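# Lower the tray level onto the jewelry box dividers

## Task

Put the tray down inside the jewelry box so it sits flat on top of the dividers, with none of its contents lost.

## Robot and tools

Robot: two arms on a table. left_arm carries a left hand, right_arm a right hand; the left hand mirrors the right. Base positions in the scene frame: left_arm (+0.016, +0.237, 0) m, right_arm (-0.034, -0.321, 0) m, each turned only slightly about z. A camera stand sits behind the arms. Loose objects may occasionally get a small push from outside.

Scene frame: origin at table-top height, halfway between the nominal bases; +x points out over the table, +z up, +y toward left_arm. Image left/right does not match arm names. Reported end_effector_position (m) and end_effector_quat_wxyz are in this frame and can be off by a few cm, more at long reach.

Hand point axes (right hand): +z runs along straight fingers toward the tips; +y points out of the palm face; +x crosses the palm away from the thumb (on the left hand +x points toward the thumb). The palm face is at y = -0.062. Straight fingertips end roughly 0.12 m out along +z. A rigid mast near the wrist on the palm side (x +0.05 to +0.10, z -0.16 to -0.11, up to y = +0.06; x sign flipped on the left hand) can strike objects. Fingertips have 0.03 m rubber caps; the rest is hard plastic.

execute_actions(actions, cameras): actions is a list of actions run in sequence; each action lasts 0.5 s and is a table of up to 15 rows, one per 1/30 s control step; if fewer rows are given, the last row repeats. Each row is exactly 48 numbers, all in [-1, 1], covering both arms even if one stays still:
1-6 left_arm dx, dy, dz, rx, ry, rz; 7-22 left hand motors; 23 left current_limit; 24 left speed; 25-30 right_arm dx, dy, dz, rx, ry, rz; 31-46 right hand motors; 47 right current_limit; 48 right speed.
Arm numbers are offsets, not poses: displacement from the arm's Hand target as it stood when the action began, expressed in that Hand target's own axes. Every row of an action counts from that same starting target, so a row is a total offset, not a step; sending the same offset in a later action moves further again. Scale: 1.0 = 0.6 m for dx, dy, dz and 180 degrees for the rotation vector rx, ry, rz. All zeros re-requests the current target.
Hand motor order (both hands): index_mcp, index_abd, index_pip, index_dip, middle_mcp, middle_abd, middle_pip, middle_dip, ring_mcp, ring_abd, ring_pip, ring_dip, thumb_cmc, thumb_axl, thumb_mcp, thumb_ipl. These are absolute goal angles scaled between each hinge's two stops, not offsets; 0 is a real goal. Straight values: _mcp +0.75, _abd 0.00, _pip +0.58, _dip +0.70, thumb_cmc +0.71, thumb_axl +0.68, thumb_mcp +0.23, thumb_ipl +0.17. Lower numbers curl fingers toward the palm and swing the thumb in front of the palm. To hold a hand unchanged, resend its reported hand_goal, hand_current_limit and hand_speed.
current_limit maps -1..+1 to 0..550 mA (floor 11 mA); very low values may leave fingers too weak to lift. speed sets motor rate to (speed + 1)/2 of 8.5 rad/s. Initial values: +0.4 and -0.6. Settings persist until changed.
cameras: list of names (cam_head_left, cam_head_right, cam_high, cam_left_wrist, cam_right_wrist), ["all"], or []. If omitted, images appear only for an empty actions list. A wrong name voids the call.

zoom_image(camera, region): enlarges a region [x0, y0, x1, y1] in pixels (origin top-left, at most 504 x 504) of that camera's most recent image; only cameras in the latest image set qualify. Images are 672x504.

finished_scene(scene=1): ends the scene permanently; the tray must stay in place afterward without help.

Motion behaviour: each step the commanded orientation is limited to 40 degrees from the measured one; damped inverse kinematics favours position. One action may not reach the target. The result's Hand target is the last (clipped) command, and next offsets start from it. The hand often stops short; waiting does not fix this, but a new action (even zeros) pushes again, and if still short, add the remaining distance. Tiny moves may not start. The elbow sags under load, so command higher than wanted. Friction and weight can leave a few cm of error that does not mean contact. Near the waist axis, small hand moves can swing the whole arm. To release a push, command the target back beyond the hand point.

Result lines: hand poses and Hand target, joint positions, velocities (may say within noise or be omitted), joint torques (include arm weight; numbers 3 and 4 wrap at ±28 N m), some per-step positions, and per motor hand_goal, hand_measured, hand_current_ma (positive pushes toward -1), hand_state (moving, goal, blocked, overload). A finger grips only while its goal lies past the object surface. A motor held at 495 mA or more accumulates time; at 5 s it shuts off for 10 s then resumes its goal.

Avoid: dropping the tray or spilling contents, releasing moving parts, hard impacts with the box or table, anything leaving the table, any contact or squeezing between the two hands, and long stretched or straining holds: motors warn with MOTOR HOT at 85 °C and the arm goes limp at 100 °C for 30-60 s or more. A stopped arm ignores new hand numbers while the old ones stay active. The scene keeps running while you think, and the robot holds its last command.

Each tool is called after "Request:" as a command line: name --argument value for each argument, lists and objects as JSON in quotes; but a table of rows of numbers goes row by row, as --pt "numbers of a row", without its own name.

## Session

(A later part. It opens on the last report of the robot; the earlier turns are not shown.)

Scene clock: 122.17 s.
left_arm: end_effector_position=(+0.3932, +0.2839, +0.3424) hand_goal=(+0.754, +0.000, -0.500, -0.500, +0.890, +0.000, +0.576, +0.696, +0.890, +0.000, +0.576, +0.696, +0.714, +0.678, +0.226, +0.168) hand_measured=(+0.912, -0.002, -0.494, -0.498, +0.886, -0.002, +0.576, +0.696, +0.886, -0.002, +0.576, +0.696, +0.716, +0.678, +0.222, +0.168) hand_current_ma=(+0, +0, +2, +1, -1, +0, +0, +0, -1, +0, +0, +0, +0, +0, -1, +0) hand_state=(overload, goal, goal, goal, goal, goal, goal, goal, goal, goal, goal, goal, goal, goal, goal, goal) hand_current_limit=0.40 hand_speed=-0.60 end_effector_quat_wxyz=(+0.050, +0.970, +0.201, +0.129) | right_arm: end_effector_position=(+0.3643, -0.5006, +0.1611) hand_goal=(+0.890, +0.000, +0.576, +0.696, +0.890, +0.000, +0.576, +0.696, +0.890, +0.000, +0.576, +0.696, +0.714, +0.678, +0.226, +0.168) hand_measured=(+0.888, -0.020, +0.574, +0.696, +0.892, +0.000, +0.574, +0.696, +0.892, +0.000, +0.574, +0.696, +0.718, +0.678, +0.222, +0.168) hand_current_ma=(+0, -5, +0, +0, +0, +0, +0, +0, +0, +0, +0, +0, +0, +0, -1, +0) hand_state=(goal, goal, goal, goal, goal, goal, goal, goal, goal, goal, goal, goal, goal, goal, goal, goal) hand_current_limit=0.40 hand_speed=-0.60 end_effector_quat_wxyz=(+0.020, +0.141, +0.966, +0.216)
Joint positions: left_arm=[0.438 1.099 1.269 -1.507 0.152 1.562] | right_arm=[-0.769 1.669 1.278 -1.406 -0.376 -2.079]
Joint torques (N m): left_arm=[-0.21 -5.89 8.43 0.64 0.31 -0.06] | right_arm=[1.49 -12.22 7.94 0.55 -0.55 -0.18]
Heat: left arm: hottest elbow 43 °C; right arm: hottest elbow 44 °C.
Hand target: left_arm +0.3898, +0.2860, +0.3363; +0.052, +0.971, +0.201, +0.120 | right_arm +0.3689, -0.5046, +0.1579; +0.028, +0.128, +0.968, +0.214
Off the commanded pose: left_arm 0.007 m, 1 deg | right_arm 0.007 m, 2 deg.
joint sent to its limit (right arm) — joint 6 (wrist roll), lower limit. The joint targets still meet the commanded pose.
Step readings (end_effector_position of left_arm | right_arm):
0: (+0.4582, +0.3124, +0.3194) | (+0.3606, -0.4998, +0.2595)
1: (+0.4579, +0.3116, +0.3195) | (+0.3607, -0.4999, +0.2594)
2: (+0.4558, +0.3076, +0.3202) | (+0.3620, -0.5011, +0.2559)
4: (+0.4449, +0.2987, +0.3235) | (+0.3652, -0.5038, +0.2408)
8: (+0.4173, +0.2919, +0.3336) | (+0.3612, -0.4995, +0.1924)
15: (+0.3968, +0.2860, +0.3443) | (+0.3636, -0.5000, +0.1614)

Request:
execute_actions --actions '[[[-0.232,0.082,-0.028,-0.055,-0.063,0.095,0.754,0,-0.5,-0.5,0.89,0,0.576,0.696,0.89,0,0.576,0.696,0.714,0.678,0.226,0.168,0.4,-0.6,0,0.004,-0.008,0,0,0,0.89,0,0.576,0.696,0.89,0,0.576,0.696,0.89,0,0.576,0.696,0.714,0.678,0.226,0.168,0.4,-0.6]]]' --cameras '["cam_head_left","cam_head_right","cam_high","cam_right_wrist"]'

Request:
zoom_image --camera "cam_head_right" --region '[380, 250, 520, 370]'

Scene clock: 126.07 s.
left_arm: end_effector_position=(+0.2861, +0.1905, +0.3318) hand_goal=(+0.754, +0.000, -0.500, -0.500, +0.890, +0.000, +0.576, +0.696, +0.890, +0.000, +0.576, +0.696, +0.714, +0.678, +0.226, +0.168) hand_measured=(+0.918, -0.002, -0.494, -0.498, +0.888, -0.002, +0.576, +0.696, +0.888, -0.002, +0.576, +0.696, +0.716, +0.678, +0.222, +0.168) hand_current_ma=(+0, +0, +2, +0, +0, +0, +0, +0, +0, +0, +0, +0, +0, +0, -1, +0) hand_state=(overload, goal, goal, goal, goal, goal, goal, goal, goal, goal, goal, goal, goal, goal, goal, goal) hand_current_limit=0.40 hand_speed=-0.60 end_effector_quat_wxyz=(+0.131, +0.987, +0.049, +0.085) | right_arm: end_effector_position=(+0.3643, -0.5006, +0.1611) hand_goal=(+0.890, +0.000, +0.576, +0.696, +0.890, +0.000, +0.576, +0.696, +0.890, +0.000, +0.576, +0.696, +0.714, +0.678, +0.226, +0.168) hand_measured=(+0.888, -0.020, +0.574, +0.696, +0.892, +0.000, +0.574, +0.696, +0.892, +0.000, +0.574, +0.696, +0.718, +0.678, +0.222, +0.168) hand_current_ma=(+0, -5, +0, +0, +0, +0, +0, +0, +0, +0, +0, +0, +0, +0, -1, +0) hand_state=(goal, goal, goal, goal, goal, goal, goal, goal, goal, goal, goal, goal, goal, goal, goal, goal) hand_current_limit=0.40 hand_speed=-0.60 end_effector_quat_wxyz=(+0.020, +0.141, +0.966, +0.216)
Joint positions: left_arm=[0.367 0.907 1.101 -1.677 0.302 1.806] | right_arm=[-0.769 1.669 1.278 -1.406 -0.376 -2.079]
Joint torques (N m): left_arm=[-2.14 -4.07 7.9 0.2 0.48 0] | right_arm=[1.49 -12.51 8.5 0.01 -0.56 -0.18]
Heat: left arm: hottest elbow 43 °C; right arm: hottest elbow 44 °C.
Hand target: left_arm +0.2802, +0.1859, +0.3304; +0.136, +0.989, +0.038, +0.047 | right_arm +0.3690, -0.5044, +0.1632; +0.028, +0.128, +0.968, +0.214
Off the commanded pose: left_arm 0.008 m, 5 deg | right_arm 0.006 m, 2 deg.
joint sent to its limit (left arm) — joint 4 (wrist pitch), lower limit. The joint targets are off in orientation, not in position.
joint sent to its limit (right arm) — joint 6 (wrist roll), lower limit. The joint targets still meet the commanded pose.
Step readings (end_effector_position of left_arm | right_arm):
0: (+0.3931, +0.2839, +0.3424) | (+0.3643, -0.5006, +0.1611)
1: (+0.3926, +0.2829, +0.3425) | (+0.3643, -0.5006, +0.1611)
2: (+0.3880, +0.2755, +0.3425) | (+0.3643, -0.5006, +0.1611)
4: (+0.3704, +0.2564, +0.3397) | (+0.3643, -0.5006, +0.1611)
8: (+0.3209, +0.2166, +0.3293) | (+0.3643, -0.5006, +0.1611)
15: (+0.2898, +0.1929, +0.3340) | (+0.3643, -0.5006, +0.1611)
camera_calibration:
cam_right_wrist: T_world_to_cam=[[0.919484, 0.332377, 0.209941, -0.168278], [0.216038, -0.87337, 0.436524, -0.629841], [0.328447, -0.356021, -0.874855, -0.029614], [0, 0, 0, 1]] pos_world=[0.300525, -0.504695, 0.284361]
Images, in order (width x height): cam_head_left 672x504, cam_head_right 672x504, cam_high 672x504, cam_right_wrist 672x504.

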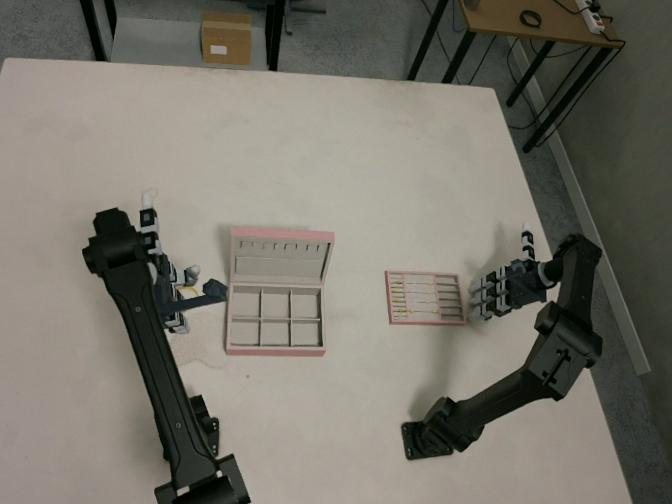

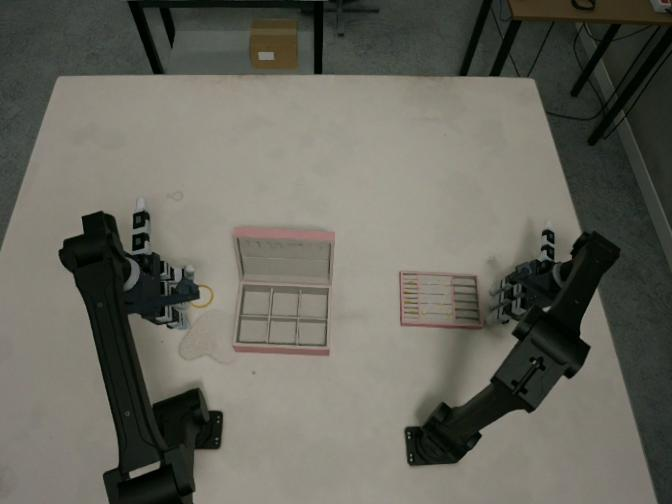

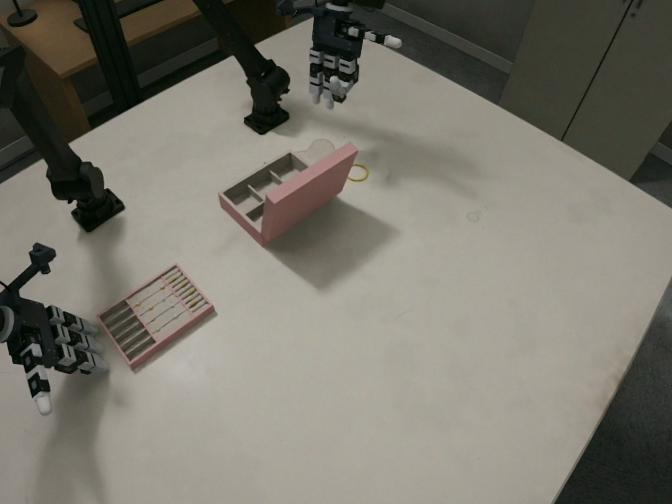

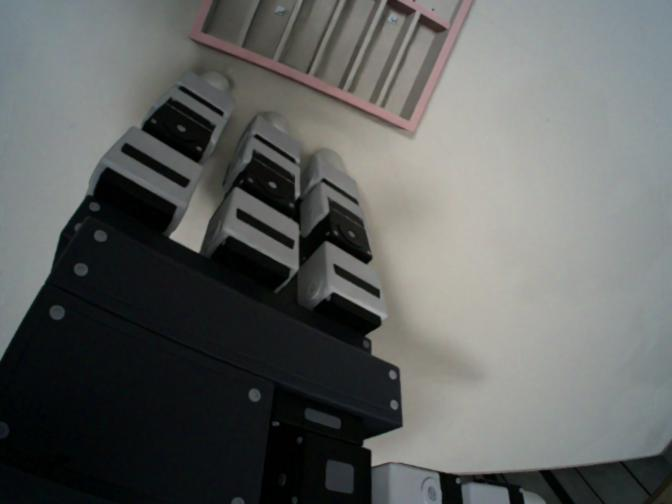

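Scaled by 3.600 from the camera's 672x504 image, which has a finer 960x720 frame.

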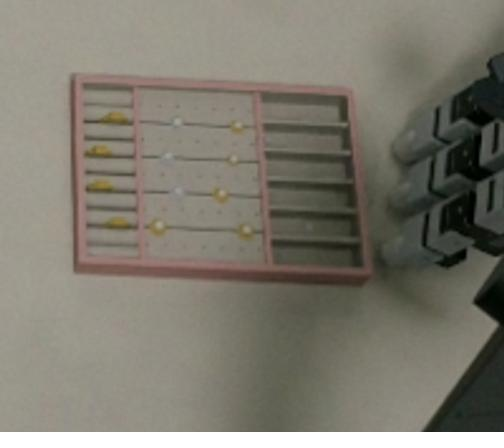

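Request:
execute_actions --actions '[[[0.004,0.134,0.038,-0.027,-0.032,0.048,0.754,0,-0.5,-0.5,0.89,0,0.576,0.696,0.89,0,0.576,0.696,0.714,0.678,0.226,0.168,0.4,-0.6,0.0108,0.04,0.0095,0,0,0,0.89,0,0.576,0.696,0.89,0,0.576,0.696,0.89,0,0.576,0.696,0.714,0.678,0.226,0.168,0.4,-0.6]],[[0.004,0.134,0.038,-0.027,-0.032,0.048,0.754,0,-0.5,-0.5,0.89,0,0.576,0.696,0.89,0,0.576,0.696,0.714,0.678,0.226,0.168,0.4,-0.6,0.0108,0.0365,0.017,0,0,0,0.89,0,0.576,0.696,0.89,0,0.576,0.696,0.89,0,0.576,0.696,0.714,0.678,0.226,0.168,0.4,-0.6]]]' --cameras '["cam_head_left","cam_head_right","cam_high"]'

Request:
zoom_image --camera "cam_head_right" --region '[380, 250, 520, 370]'

Scene clock: 132.90 s.
left_arm: end_effector_position=(+0.2731, +0.0256, +0.3180) hand_goal=(+0.754, +0.000, -0.500, -0.500, +0.890, +0.000, +0.576, +0.696, +0.890, +0.000, +0.576, +0.696, +0.714, +0.678, +0.226, +0.168) hand_measured=(+0.964, -0.002, -0.494, -0.498, +0.892, -0.002, +0.576, +0.696, +0.892, -0.002, +0.576, +0.696, +0.718, +0.678, +0.222, +0.168) hand_current_ma=(+0, +0, +2, +0, +0, +0, +0, +0, +0, +0, +0, +0, +1, +0, -1, +0) hand_state=(overload, goal, goal, goal, goal, goal, goal, goal, goal, goal, goal, goal, goal, goal, goal, goal) hand_current_limit=0.40 hand_speed=-0.60 end_effector_quat_wxyz=(+0.213, +0.968, -0.124, -0.050) | right_arm: end_effector_position=(+0.3657, -0.4585, +0.1666) hand_goal=(+0.890, +0.000, +0.576, +0.696, +0.890, +0.000, +0.576, +0.696, +0.890, +0.000, +0.576, +0.696, +0.714, +0.678, +0.226, +0.168) hand_measured=(+0.890, -0.002, +0.574, +0.696, +0.892, +0.000, +0.574, +0.696, +0.896, +0.000, +0.578, +0.696, +0.718, +0.678, +0.222, +0.168) hand_current_ma=(+0, +0, +0, +0, +0, +0, +0, +0, +1, +0, +0, +0, +0, +0, -1, +0) hand_state=(goal, goal, goal, goal, goal, goal, goal, goal, goal, goal, goal, goal, goal, goal, goal, goal) hand_current_limit=0.40 hand_speed=-0.60 end_effector_quat_wxyz=(+0.023, +0.128, +0.967, +0.217)
Joint positions: left_arm=[-0.197 1.098 1.137 -1.677 0.436 1.625] | right_arm=[-0.697 1.6 1.206 -1.375 -0.395 -2.031]
Joint torques (N m): left_arm=[-2.43 -4.19 12.53 0.53 0.55 -0.08] | right_arm=[2.32 -12.75 7.05 0.36 -0.69 0.07]
Heat: left arm: hottest elbow 43 °C; right arm: hottest elbow 43 °C.
Hand target: left_arm +0.2848, +0.0197, +0.3370; +0.213, +0.968, -0.129, -0.029 | right_arm +0.3690, -0.4544, +0.1681; +0.028, +0.128, +0.968, +0.214
Off the commanded pose: left_arm 0.023 m, 2 deg | right_arm 0.006 m, 1 deg.
Step readings (end_effector_position of left_arm | right_arm):
0: (+0.2861, +0.1905, +0.3318) | (+0.3643, -0.5006, +0.1611)
1: (+0.2861, +0.1898, +0.3320) | (+0.3643, -0.5006, +0.1612)
2: (+0.2858, +0.1861, +0.3327) | (+0.3644, -0.5005, +0.1619)
4: (+0.2830, +0.1652, +0.3355) | (+0.3646, -0.4990, +0.1628)
8: (+0.2748, +0.1218, +0.3348) | (+0.3641, -0.4906, +0.1647)
15: (+0.2833, +0.1062, +0.3208) | (+0.3651, -0.4841, +0.1667)
16: (+0.2840, +0.1053, +0.3203) | (+0.3651, -0.4840, +0.1665)
17: (+0.2839, +0.1015, +0.3206) | (+0.3653, -0.4829, +0.1662)
19: (+0.2784, +0.0819, +0.3227) | (+0.3642, -0.4793, +0.1654)
23: (+0.2642, +0.0411, +0.3189) | (+0.3619, -0.4658, +0.1660)
30: (+0.2706, +0.0268, +0.3143) | (+0.3650, -0.4582, +0.1667)
Images, in order (width x height): cam_head_left 672x504, cam_head_right 672x504, cam_high 672x504.

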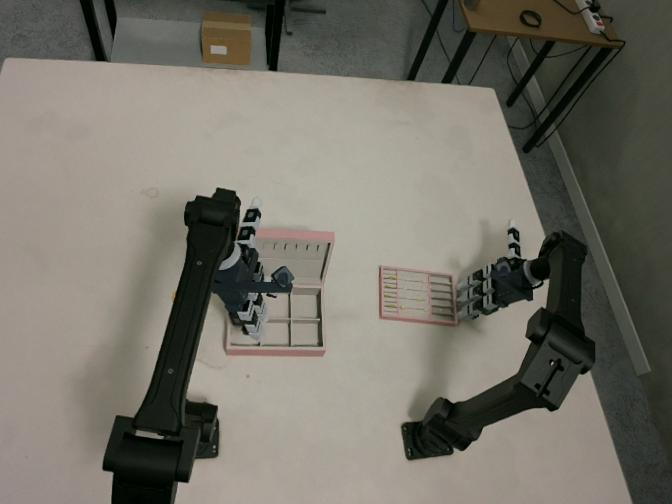

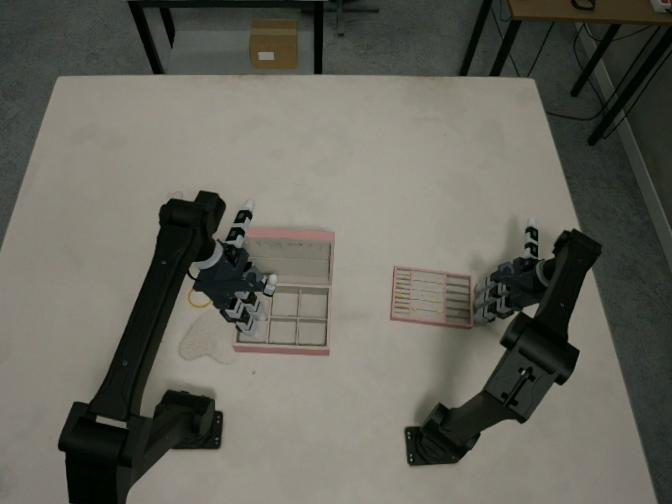

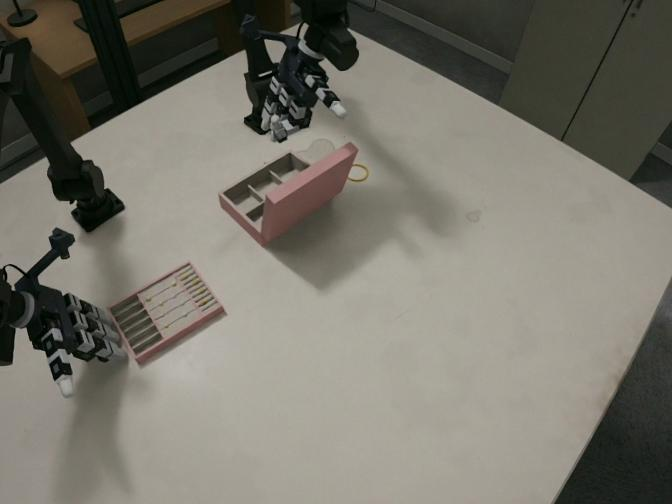

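Scaled by 3.600 from the camera's 672x504 image, which has a finer 960x720 frame.

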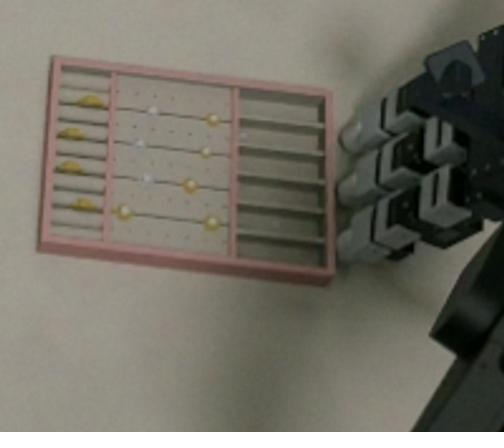

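Request:
execute_actions --actions '[[[0.095,0.0995,0.053,0,0,0,0.754,0,-0.5,-0.5,0.89,0,0.576,0.696,0.89,0,0.576,0.696,0.714,0.678,0.226,0.168,0.4,-0.6,0.007,0.024,0.011,0,0,0,0.89,0,0.576,0.696,0.89,0,0.576,0.696,0.89,0,0.576,0.696,0.714,0.678,0.226,0.168,0.4,-0.6]],[[0.095,0.0995,0.053,0,0,0,0.754,0,-0.5,-0.5,0.89,0,0.576,0.696,0.89,0,0.576,0.696,0.714,0.678,0.226,0.168,0.4,-0.6,0.007,0.024,0.011,0,0,0,0.89,0,0.576,0.696,0.89,0,0.576,0.696,0.89,0,0.576,0.696,0.714,0.678,0.226,0.168,0.4,-0.6]]]' --cameras '["cam_head_left","cam_head_right","cam_high"]'

Request:
zoom_image --camera "cam_head_right" --region '[360, 240, 500, 360]'

Scene clock: 136.23 s.
left_arm: end_effector_position=(+0.3465, -0.1312, +0.3098) hand_goal=(+0.754, +0.000, -0.500, -0.500, +0.890, +0.000, +0.576, +0.696, +0.890, +0.000, +0.576, +0.696, +0.714, +0.678, +0.226, +0.168) hand_measured=(+1.000, -0.002, -0.494, -0.498, +0.892, -0.002, +0.576, +0.696, +0.892, -0.002, +0.576, +0.696, +0.720, +0.678, +0.222, +0.168) hand_current_ma=(+0, +0, +2, +0, +0, +0, +0, +0, +0, +0, +0, +0, +1, +0, -1, +0) hand_state=(overload, goal, goal, goal, goal, goal, goal, goal, goal, goal, goal, goal, goal, goal, goal, goal) hand_current_limit=0.40 hand_speed=-0.60 end_effector_quat_wxyz=(+0.206, +0.969, -0.128, -0.048) | right_arm: end_effector_position=(+0.3659, -0.4269, +0.1666) hand_goal=(+0.890, +0.000, +0.576, +0.696, +0.890, +0.000, +0.576, +0.696, +0.890, +0.000, +0.576, +0.696, +0.714, +0.678, +0.226, +0.168) hand_measured=(+0.890, -0.002, +0.576, +0.696, +0.894, +0.000, +0.576, +0.696, +0.896, +0.000, +0.578, +0.696, +0.718, +0.678, +0.222, +0.168) hand_current_ma=(+0, +0, +0, +0, +0, +0, +0, +0, +1, +0, +0, +0, +0, +0, -1, +0) hand_state=(goal, goal, goal, goal, goal, goal, goal, goal, goal, goal, goal, goal, goal, goal, goal, goal) hand_current_limit=0.40 hand_speed=-0.60 end_effector_quat_wxyz=(+0.023, +0.129, +0.967, +0.216)
Joint positions: left_arm=[-0.537 1.409 1.389 -1.462 0.418 1.258] | right_arm=[-0.638 1.548 1.144 -1.341 -0.405 -1.965]
Joint torques (N m): left_arm=[-1.61 -9.64 12.81 0.65 0.43 -0.2] | right_arm=[2.55 -11.99 7.08 0.43 -0.72 0.07]
Heat: left arm: hottest elbow 43 °C; right arm: hottest elbow 43 °C.
Hand target: left_arm +0.3596, -0.1405, +0.3294; +0.213, +0.968, -0.129, -0.029 | right_arm +0.3691, -0.4217, +0.1684; +0.028, +0.128, +0.968, +0.214
Off the commanded pose: left_arm 0.025 m, 2 deg | right_arm 0.006 m, 1 deg.
Step readings (end_effector_position of left_arm | right_arm):
0: (+0.2731, +0.0256, +0.3179) | (+0.3657, -0.4585, +0.1666)
1: (+0.2734, +0.0252, +0.3180) | (+0.3656, -0.4585, +0.1666)
2: (+0.2748, +0.0226, +0.3178) | (+0.3657, -0.4580, +0.1663)
4: (+0.2795, +0.0067, +0.3193) | (+0.3652, -0.4560, +0.1658)
8: (+0.2893, -0.0340, +0.3194) | (+0.3635, -0.4480, +0.1663)
15: (+0.3046, -0.0497, +0.3093) | (+0.3651, -0.4431, +0.1664)
16: (+0.3058, -0.0502, +0.3098) | (+0.3651, -0.4431, +0.1662)
17: (+0.3072, -0.0534, +0.3103) | (+0.3654, -0.4423, +0.1661)
19: (+0.3157, -0.0679, +0.3143) | (+0.3650, -0.4401, +0.1657)
23: (+0.3309, -0.1100, +0.3180) | (+0.3638, -0.4315, +0.1663)
30: (+0.3417, -0.1292, +0.3034) | (+0.3655, -0.4267, +0.1666)
Images, in order (width x height): cam_head_left 672x504, cam_head_right 672x504, cam_high 672x504.

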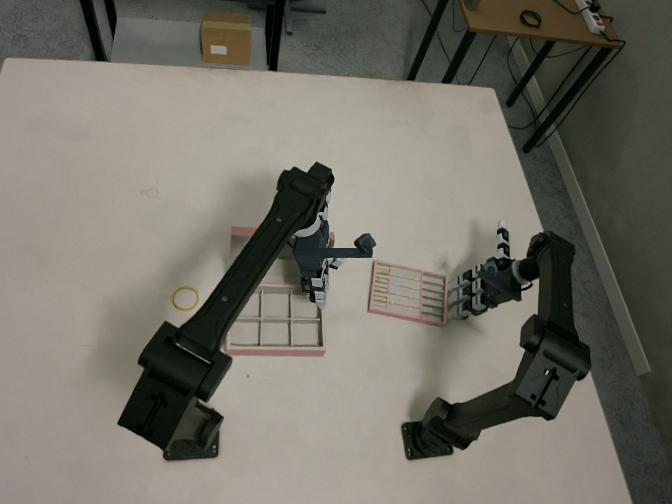

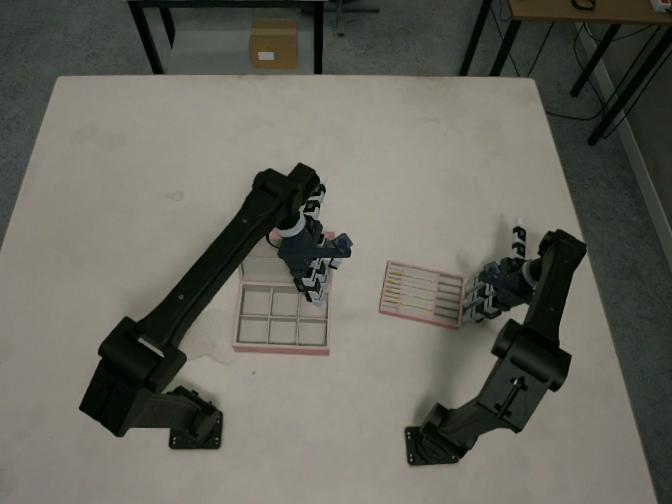

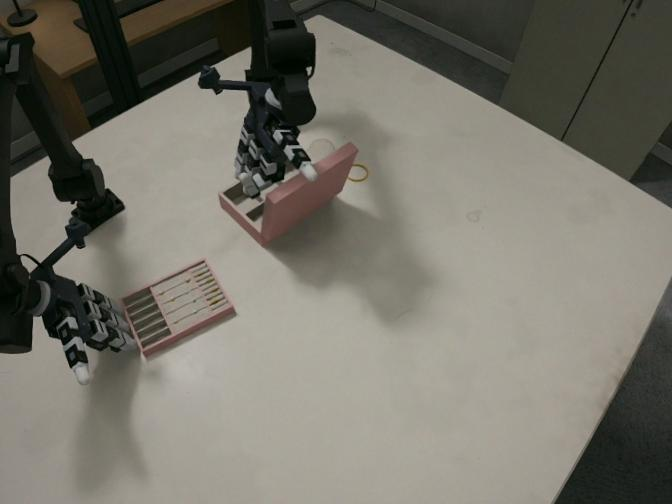

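Scaled by 3.600 from the camera's 672x504 image, which has a finer 960x720 frame.

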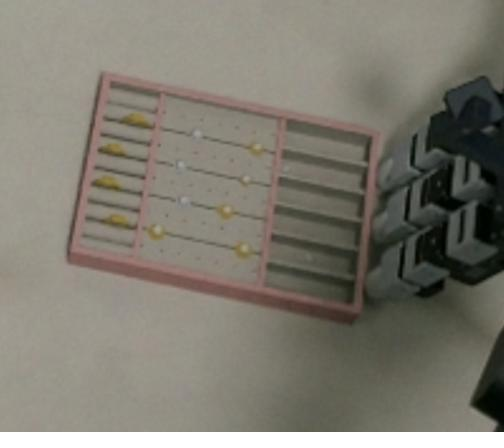

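Request:
execute_actions --actions '[]'

Scene clock: 141.40 s.
left_arm: end_effector_position=(+0.3465, -0.1312, +0.3098) hand_goal=(+0.754, +0.000, -0.500, -0.500, +0.890, +0.000, +0.576, +0.696, +0.890, +0.000, +0.576, +0.696, +0.714, +0.678, +0.226, +0.168) hand_measured=(+1.000, -0.002, -0.494, -0.498, +0.892, -0.002, +0.576, +0.696, +0.892, -0.002, +0.576, +0.696, +0.720, +0.678, +0.222, +0.168) hand_current_ma=(+0, +0, +2, +0, +0, +0, +0, +0, +0, +0, +0, +0, +1, +0, -1, +0) hand_state=(overload, goal, goal, goal, goal, goal, goal, goal, goal, goal, goal, goal, goal, goal, goal, goal) hand_current_limit=0.40 hand_speed=-0.60 end_effector_quat_wxyz=(+0.206, +0.969, -0.128, -0.048) | right_arm: end_effector_position=(+0.3660, -0.4269, +0.1666) hand_goal=(+0.890, +0.000, +0.576, +0.696, +0.890, +0.000, +0.576, +0.696, +0.890, +0.000, +0.576, +0.696, +0.714, +0.678, +0.226, +0.168) hand_measured=(+0.890, -0.002, +0.576, +0.696, +0.894, +0.000, +0.576, +0.696, +0.896, +0.000, +0.578, +0.696, +0.718, +0.678, +0.222, +0.168) hand_current_ma=(+0, +0, +0, +0, +0, +0, +0, +0, +1, +0, +0, +0, +0, +0, -1, +0) hand_state=(goal, goal, goal, goal, goal, goal, goal, goal, goal, goal, goal, goal, goal, goal, goal, goal) hand_current_limit=0.40 hand_speed=-0.60 end_effector_quat_wxyz=(+0.023, +0.129, +0.967, +0.216)
Joint positions: left_arm=[-0.537 1.409 1.389 -1.462 0.418 1.258] | right_arm=[-0.638 1.548 1.144 -1.341 -0.405 -1.965]
Joint velocities: within noise
Joint torques (N m): left_arm=[-2.2 -9.17 12.98 0.54 0.45 -0.19] | right_arm=[2.55 -12.04 7.06 0.43 -0.73 0.07]
Motor temperatures (°C): left_arm=[32 30 45 28 30 29] | right_arm=[28 33 42 25 30 30]
Heat: left arm: hottest elbow 45 °C; right arm: hottest elbow 42 °C.
Hand target: left_arm +0.3596, -0.1405, +0.3294; +0.213, +0.968, -0.129, -0.029 | right_arm +0.3692, -0.4217, +0.1684; +0.028, +0.128, +0.968, +0.214
Off the commanded pose: left_arm 0.025 m, 2 deg | right_arm 0.006 m, 1 deg.
camera_calibration:
cam_left_wrist: T_world_to_cam=[[-0.58624, 0.787271, -0.19112, 0.327146], [0.64355, 0.595848, 0.480425, -0.343287], [0.492104, 0.158649, -0.855958, 0.240459], [0, 0, 0, 1]] pos_world=[0.294378, -0.0911542, 0.43327]
cam_right_wrist: T_world_to_cam=[[0.909272, 0.353217, 0.220143, -0.184432], [0.23073, -0.868002, 0.439701, -0.571818], [0.346394, -0.349014, -0.870747, -0.00340737], [0, 0, 0, 1]] pos_world=[0.300814, -0.432384, 0.289063]

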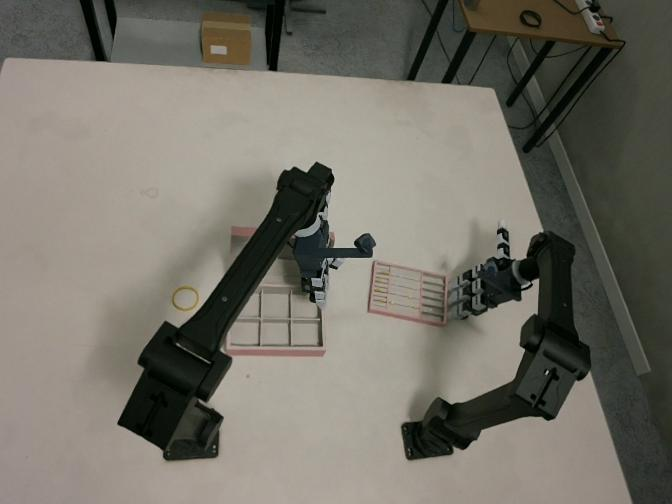

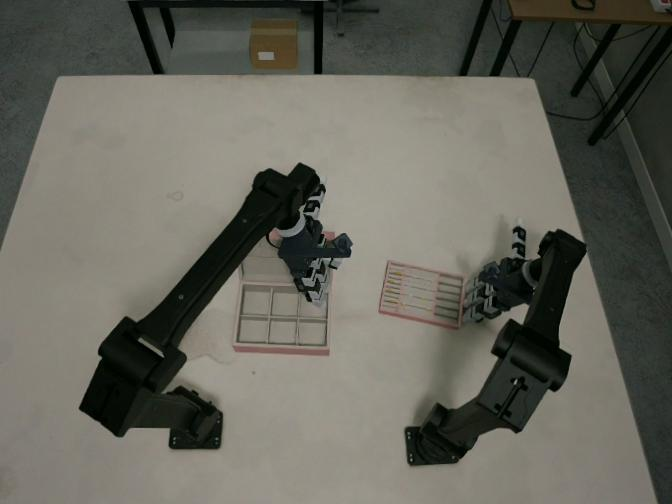

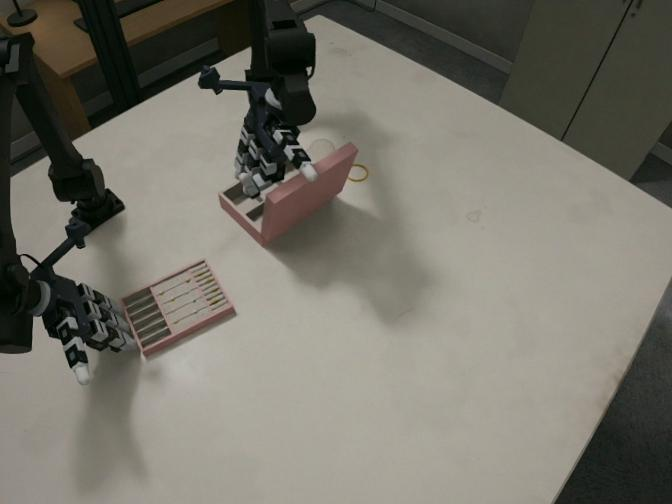

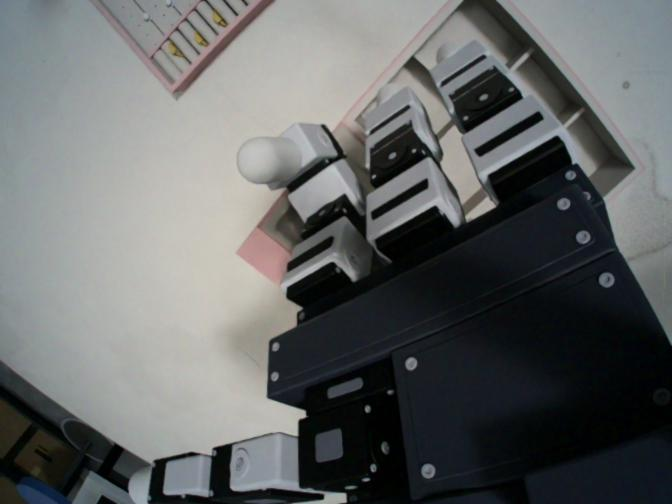

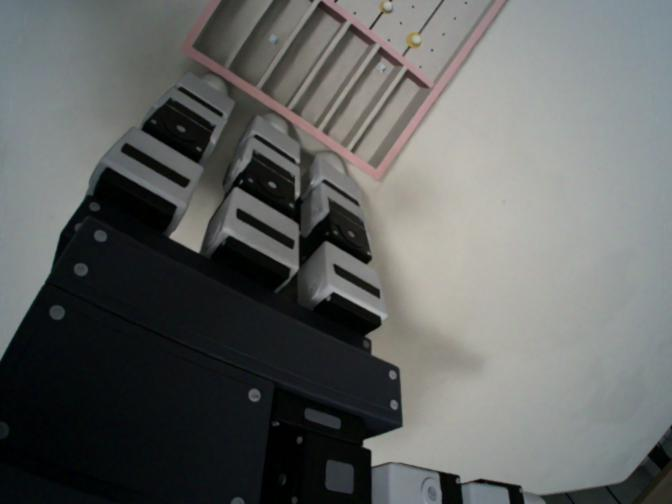

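Request:
zoom_image --camera "cam_head_right" --region '[360, 240, 500, 345]'

Request:
zoom_image --camera "cam_head_left" --region '[350, 240, 490, 345]'

Request:
zoom_image --camera "cam_head_right" --region '[270, 180, 410, 320]'

Request:
zoom_image --camera "cam_head_left" --region '[260, 180, 400, 320]'

Scaled by 3.600 from the camera's 672x504 image, which has a finer 960x720 frame.

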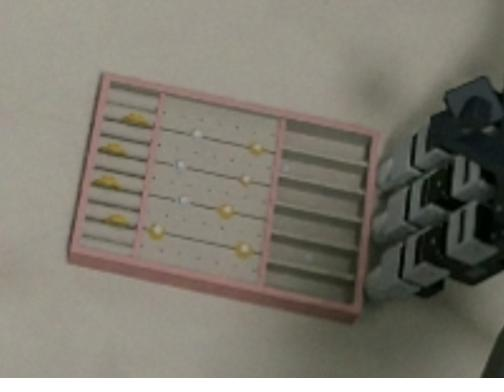

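Scaled by 3.600 from the camera's 672x504 image, which has a finer 960x720 frame.

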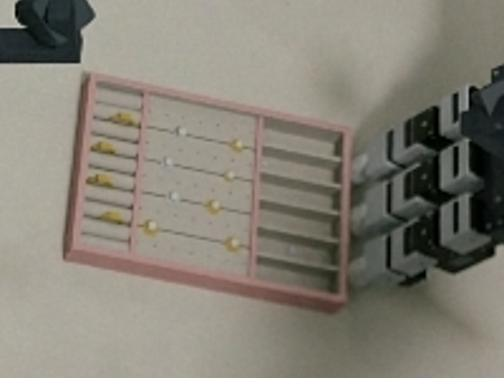

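Scaled by 3.600 from the camera's 672x504 image, which has a finer 960x720 frame.

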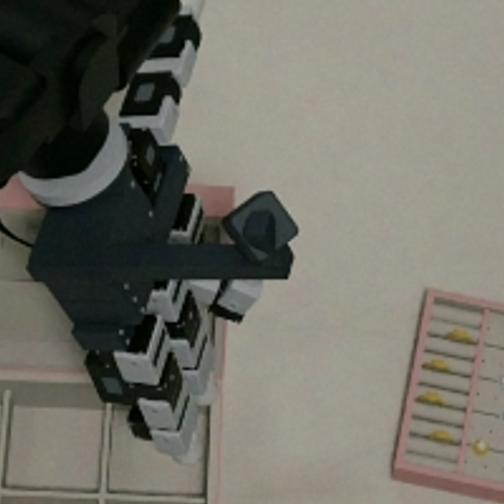

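Scaled by 3.600 from the camera's 672x504 image, which has a finer 960x720 frame.

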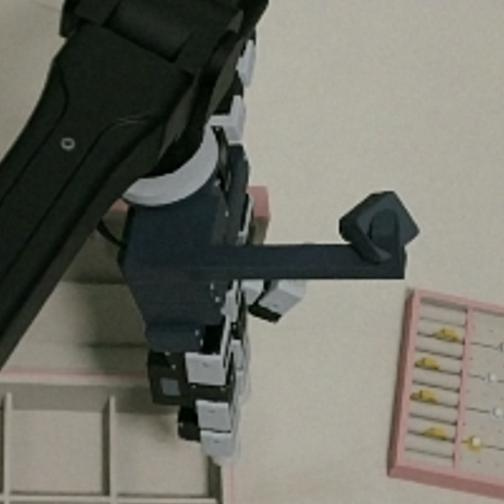

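Request:
zoom_image --camera "cam_head_right" --region '[290, 255, 350, 315]'

Request:
zoom_image --camera "cam_head_left" --region '[290, 255, 350, 315]'

Scaled by 8.400 from the camera's 672x504 image, which has a finer 960x720 frame.

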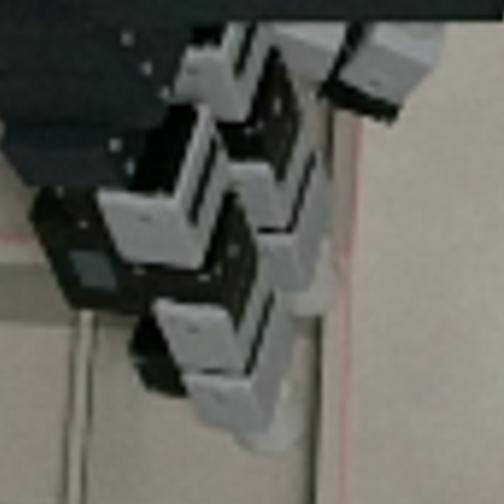

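Scaled by 8.400 from the camera's 672x504 image, which has a finer 960x720 frame.

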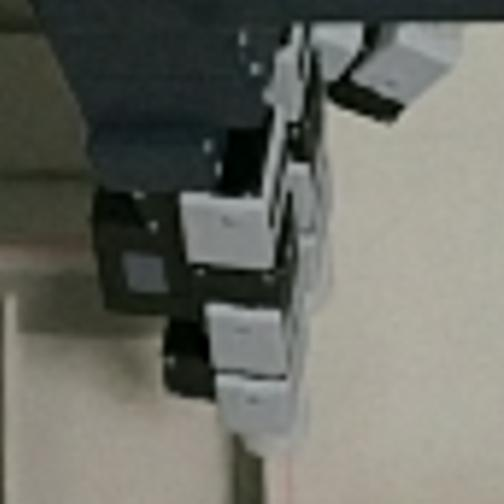

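Request:
execute_actions --actions '[[[0.0345,0.1167,0.0544,0,0,0,0.754,0,-0.5,-0.5,0.89,0,0.576,0.696,0.89,0,0.576,0.696,0.714,0.678,0.226,0.168,0.4,-0.6,0,0,0,0,0,0,0.89,0,0.576,0.696,0.89,0,0.576,0.696,0.89,0,0.576,0.696,0.714,0.678,0.226,0.168,0.4,-0.6]],[[0.1605,0.0013,0.0363,0,0,0,0.754,0,-0.5,-0.5,0.89,0,0.576,0.696,0.89,0,0.576,0.696,0.714,0.678,0.226,0.168,0.4,-0.6,0,0,0,0,0,0,0.89,0,0.576,0.696,0.89,0,0.576,0.696,0.89,0,0.576,0.696,0.714,0.678,0.226,0.168,0.4,-0.6]]]' --cameras '["all"]'

Scene clock: 159.43 s.
left_arm: end_effector_position=(+0.4439, -0.2451, +0.2891) hand_goal=(+0.754, +0.000, -0.500, -0.500, +0.890, +0.000, +0.576, +0.696, +0.890, +0.000, +0.576, +0.696, +0.714, +0.678, +0.226, +0.168) hand_measured=(+1.000, -0.002, -0.494, -0.498, +0.892, -0.002, +0.576, +0.696, +0.892, -0.002, +0.576, +0.696, +0.718, +0.678, +0.222, +0.168) hand_current_ma=(+0, +0, +2, +0, +0, +0, +0, +0, +0, +0, +0, +0, +1, +0, -1, +0) hand_state=(overload, goal, goal, goal, goal, goal, goal, goal, goal, goal, goal, goal, goal, goal, goal, goal) hand_current_limit=0.40 hand_speed=-0.60 end_effector_quat_wxyz=(+0.204, +0.971, -0.116, -0.045) | right_arm: end_effector_position=(+0.3660, -0.4269, +0.1666) hand_goal=(+0.890, +0.000, +0.576, +0.696, +0.890, +0.000, +0.576, +0.696, +0.890, +0.000, +0.576, +0.696, +0.714, +0.678, +0.226, +0.168) hand_measured=(+0.890, -0.002, +0.576, +0.696, +0.894, +0.000, +0.576, +0.696, +0.896, +0.000, +0.578, +0.696, +0.718, +0.678, +0.222, +0.168) hand_current_ma=(+0, +0, +0, +0, +0, +0, +0, +0, +1, +0, +0, +0, +0, +0, -1, +0) hand_state=(goal, goal, goal, goal, goal, goal, goal, goal, goal, goal, goal, goal, goal, goal, goal, goal) hand_current_limit=0.40 hand_speed=-0.60 end_effector_quat_wxyz=(+0.023, +0.129, +0.967, +0.216)
Joint positions: left_arm=[-0.622 1.778 1.778 -1.436 0.401 1.14] | right_arm=[-0.638 1.548 1.144 -1.341 -0.405 -1.965]
Joint torques (N m): left_arm=[-2.49 -16.38 12.9 0.34 0.55 0.05] | right_arm=[2.55 -12.04 7.06 0.44 -0.72 0.07]
Heat: left arm: hottest elbow 48 °C; right arm: hottest elbow 41 °C.
Hand target: left_arm +0.4495, -0.2553, +0.3097; +0.213, +0.968, -0.129, -0.029 | right_arm +0.3692, -0.4217, +0.1684; +0.028, +0.128, +0.968, +0.214
Off the commanded pose: left_arm 0.023 m, 3 deg | right_arm 0.006 m, 1 deg.
Step readings (end_effector_position of left_arm | right_arm):
0: (+0.3465, -0.1312, +0.3098) | (+0.3660, -0.4269, +0.1666)
1: (+0.3464, -0.1315, +0.3098) | (+0.3660, -0.4269, +0.1666)
2: (+0.3466, -0.1339, +0.3098) | (+0.3660, -0.4269, +0.1666)
4: (+0.3478, -0.1460, +0.3114) | (+0.3660, -0.4269, +0.1666)
8: (+0.3405, -0.1889, +0.3153) | (+0.3660, -0.4269, +0.1666)
15: (+0.3391, -0.2102, +0.3068) | (+0.3660, -0.4269, +0.1666)
16: (+0.3402, -0.2106, +0.3067) | (+0.3660, -0.4269, +0.1666)
17: (+0.3455, -0.2113, +0.3065) | (+0.3660, -0.4269, +0.1666)
19: (+0.3626, -0.2196, +0.3106) | (+0.3660, -0.4269, +0.1666)
23: (+0.4141, -0.2361, +0.3070) | (+0.3660, -0.4269, +0.1666)
30: (+0.4407, -0.2424, +0.2773) | (+0.3660, -0.4269, +0.1666)
camera_calibration:
cam_left_wrist: T_world_to_cam=[[-0.604676, 0.77367, -0.189212, 0.474282], [0.627721, 0.609141, 0.484678, -0.319065], [0.490238, 0.174301, -0.853982, 0.197054], [0, 0, 0, 1]] pos_world=[0.390467, -0.206929, 0.412664]
cam_right_wrist: T_world_to_cam=[[0.909272, 0.353217, 0.220143, -0.184432], [0.23073, -0.868002, 0.439701, -0.571818], [0.346394, -0.349014, -0.870747, -0.00340737], [0, 0, 0, 1]] pos_world=[0.300814, -0.432384, 0.289063]

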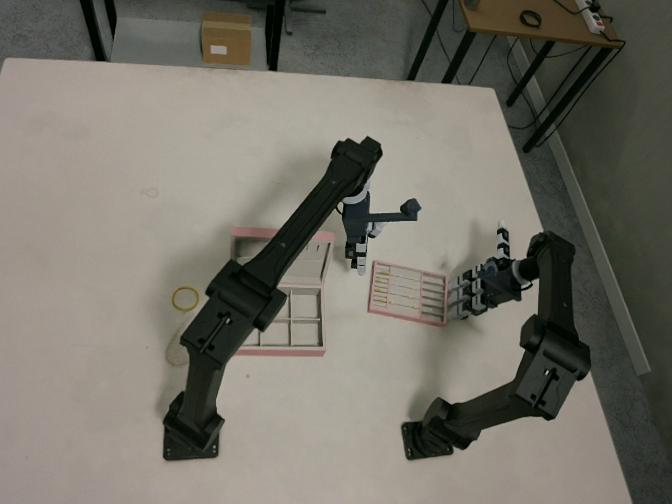

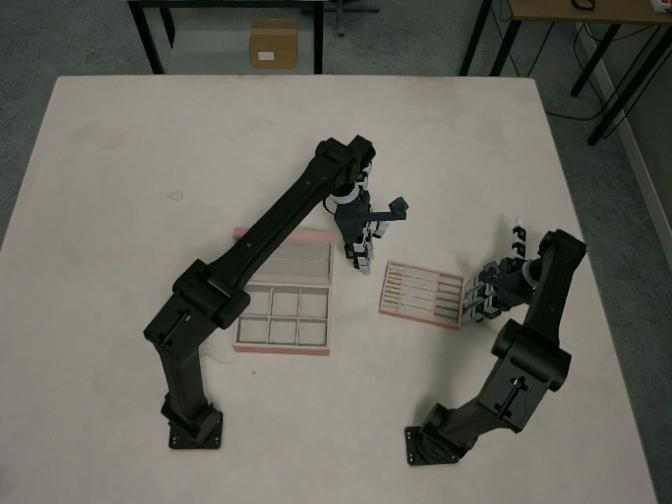

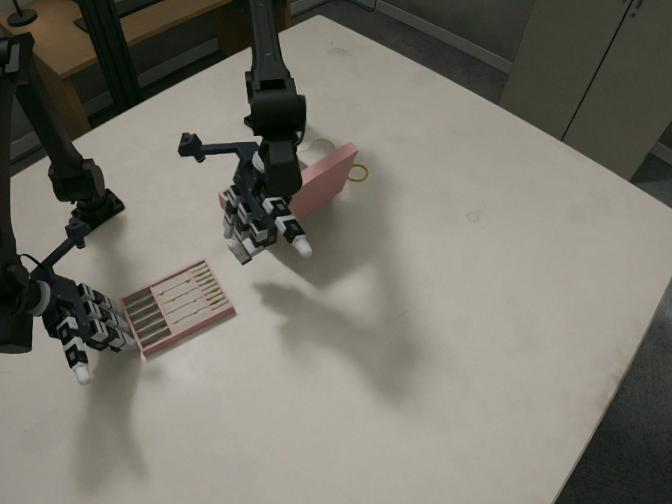

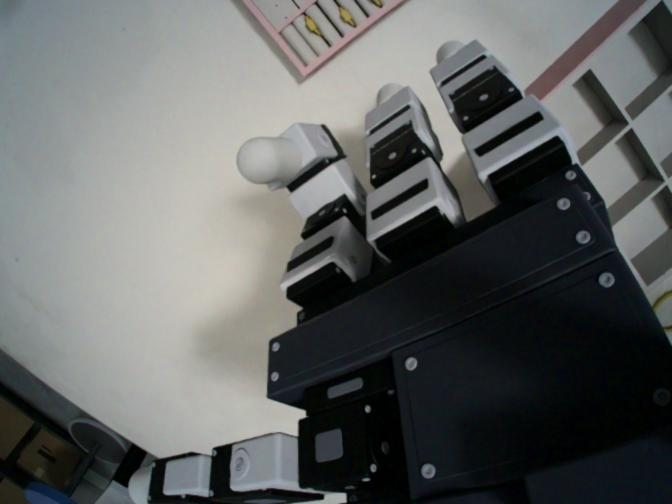

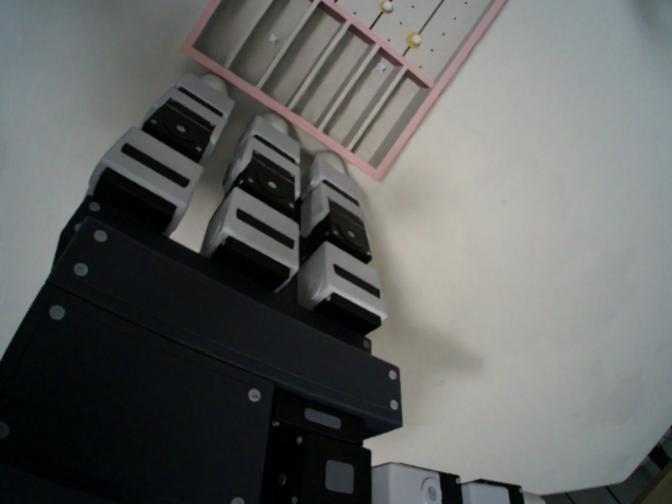

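Request:
zoom_image --camera "cam_head_right" --region '[325, 215, 405, 285]'

Request:
zoom_image --camera "cam_head_left" --region '[325, 215, 405, 285]'

Scaled by 6.300 from the camera's 672x504 image, which has a finer 960x720 frame.

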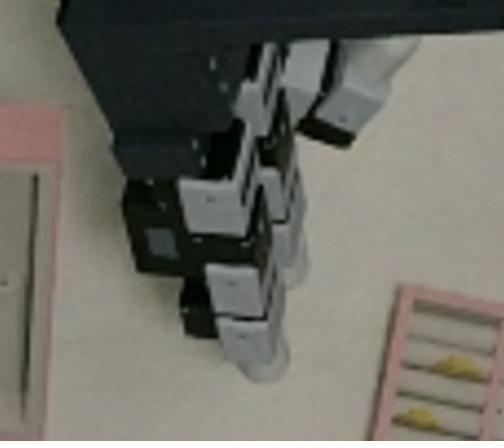

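Scaled by 6.300 from the camera's 672x504 image, which has a finer 960x720 frame.

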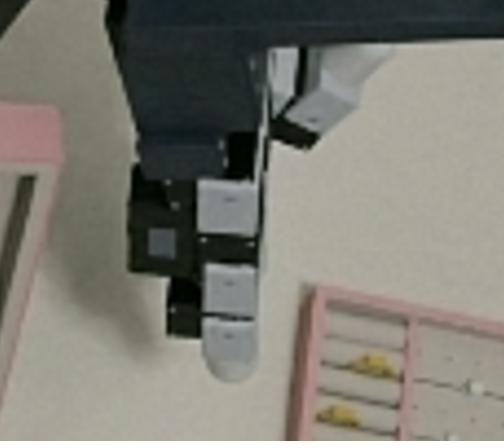

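Request:
execute_actions --actions '[[[0.0132,-0.0752,0.1857,0,0,0,0.754,0,-0.5,-0.5,0.89,0,0.576,0.696,0.89,0,0.576,0.696,0.714,0.678,0.226,0.168,0.4,-0.6,0,0,0,0,0,0,0.89,0,0.576,0.696,0.89,0,0.576,0.696,0.89,0,0.576,0.696,0.714,0.678,0.226,0.168,0.4,-0.6]]]' --cameras '["all"]'

Scene clock: 165.13 s.
left_arm: end_effector_position=(+0.4569, -0.2567, +0.1870) hand_goal=(+0.754, +0.000, -0.500, -0.500, +0.890, +0.000, +0.576, +0.696, +0.890, +0.000, +0.576, +0.696, +0.714, +0.678, +0.226, +0.168) hand_measured=(+1.000, -0.002, -0.494, -0.498, +0.892, -0.002, +0.576, +0.696, +0.892, -0.002, +0.576, +0.696, +0.718, +0.678, +0.222, +0.168) hand_current_ma=(+0, +0, +1, +0, +0, +0, +0, +0, +0, +0, +0, +0, +1, +0, -1, +0) hand_state=(overload, goal, goal, goal, goal, goal, goal, goal, goal, goal, goal, goal, goal, goal, goal, goal) hand_current_limit=0.40 hand_speed=-0.60 end_effector_quat_wxyz=(+0.210, +0.969, -0.124, -0.034) | right_arm: end_effector_position=(+0.3660, -0.4269, +0.1666) hand_goal=(+0.890, +0.000, +0.576, +0.696, +0.890, +0.000, +0.576, +0.696, +0.890, +0.000, +0.576, +0.696, +0.714, +0.678, +0.226, +0.168) hand_measured=(+0.890, -0.002, +0.576, +0.696, +0.894, +0.000, +0.576, +0.696, +0.896, +0.000, +0.578, +0.696, +0.718, +0.678, +0.222, +0.168) hand_current_ma=(+0, +0, +0, +0, +0, +0, +0, +0, +1, +0, +0, +0, +0, +0, -1, +0) hand_state=(goal, goal, goal, goal, goal, goal, goal, goal, goal, goal, goal, goal, goal, goal, goal, goal) hand_current_limit=0.40 hand_speed=-0.60 end_effector_quat_wxyz=(+0.023, +0.129, +0.967, +0.216)
Joint positions: left_arm=[-0.624 1.849 1.603 -1.166 0.4 1.148] | right_arm=[-0.638 1.548 1.144 -1.341 -0.405 -1.965]
Joint torques (N m): left_arm=[-2.49 -16.85 8.98 0.95 0.54 -0.11] | right_arm=[2.55 -12.04 7.06 0.43 -0.72 0.07]
Heat: left arm: hottest elbow 47 °C; right arm: hottest elbow 40 °C.
Hand target: left_arm +0.4557, -0.2630, +0.1895; +0.213, +0.968, -0.129, -0.029 | right_arm +0.3692, -0.4217, +0.1684; +0.028, +0.128, +0.968, +0.214
Off the commanded pose: left_arm 0.007 m, 1 deg | right_arm 0.006 m, 1 deg.
Step readings (end_effector_position of left_arm | right_arm):
0: (+0.4439, -0.2451, +0.2891) | (+0.3660, -0.4269, +0.1666)
1: (+0.4440, -0.2452, +0.2892) | (+0.3660, -0.4269, +0.1666)
2: (+0.4456, -0.2465, +0.2879) | (+0.3660, -0.4269, +0.1666)
4: (+0.4509, -0.2508, +0.2798) | (+0.3660, -0.4269, +0.1666)
8: (+0.4525, -0.2519, +0.2369) | (+0.3660, -0.4269, +0.1666)
15: (+0.4557, -0.2549, +0.1862) | (+0.3660, -0.4269, +0.1666)
camera_calibration:
cam_left_wrist: T_world_to_cam=[[-0.592698, 0.776365, -0.214397, 0.471755], [0.622165, 0.610367, 0.490268, -0.268791], [0.511488, 0.157191, -0.844791, 0.0895789], [0, 0, 0, 1]] pos_world=[0.401022, -0.216274, 0.308598]
cam_right_wrist: T_world_to_cam=[[0.909272, 0.353217, 0.220143, -0.184432], [0.23073, -0.868002, 0.439701, -0.571818], [0.346394, -0.349014, -0.870747, -0.00340737], [0, 0, 0, 1]] pos_world=[0.300814, -0.432384, 0.289063]

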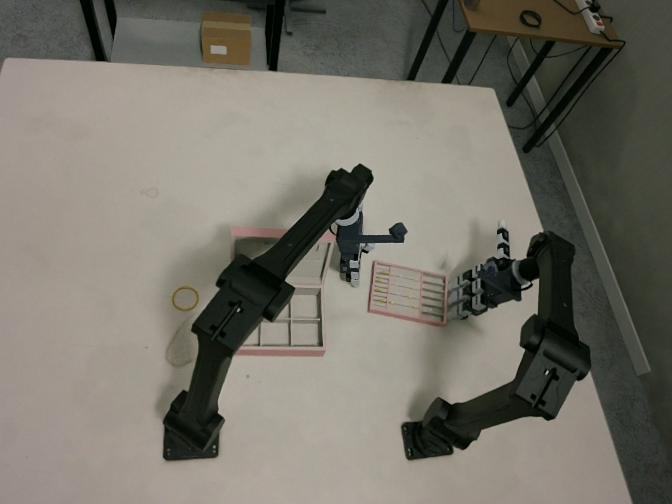

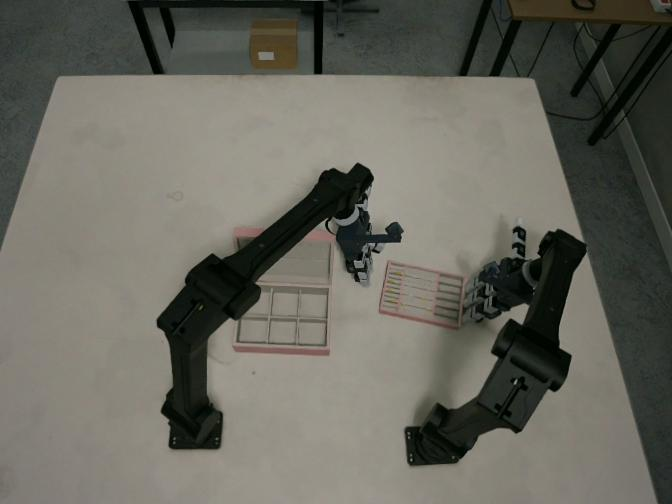

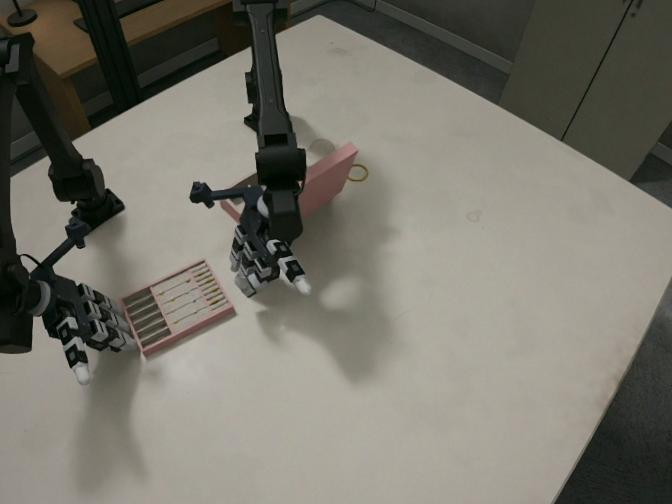

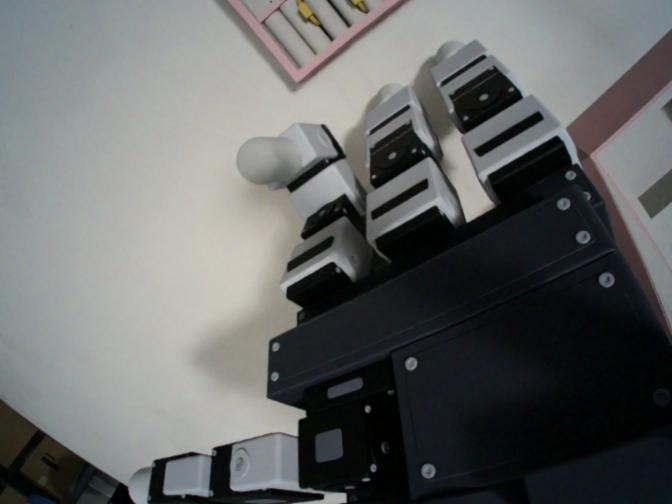

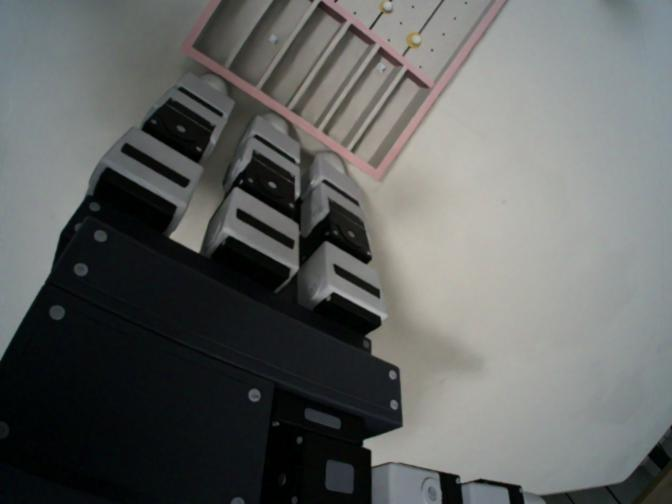

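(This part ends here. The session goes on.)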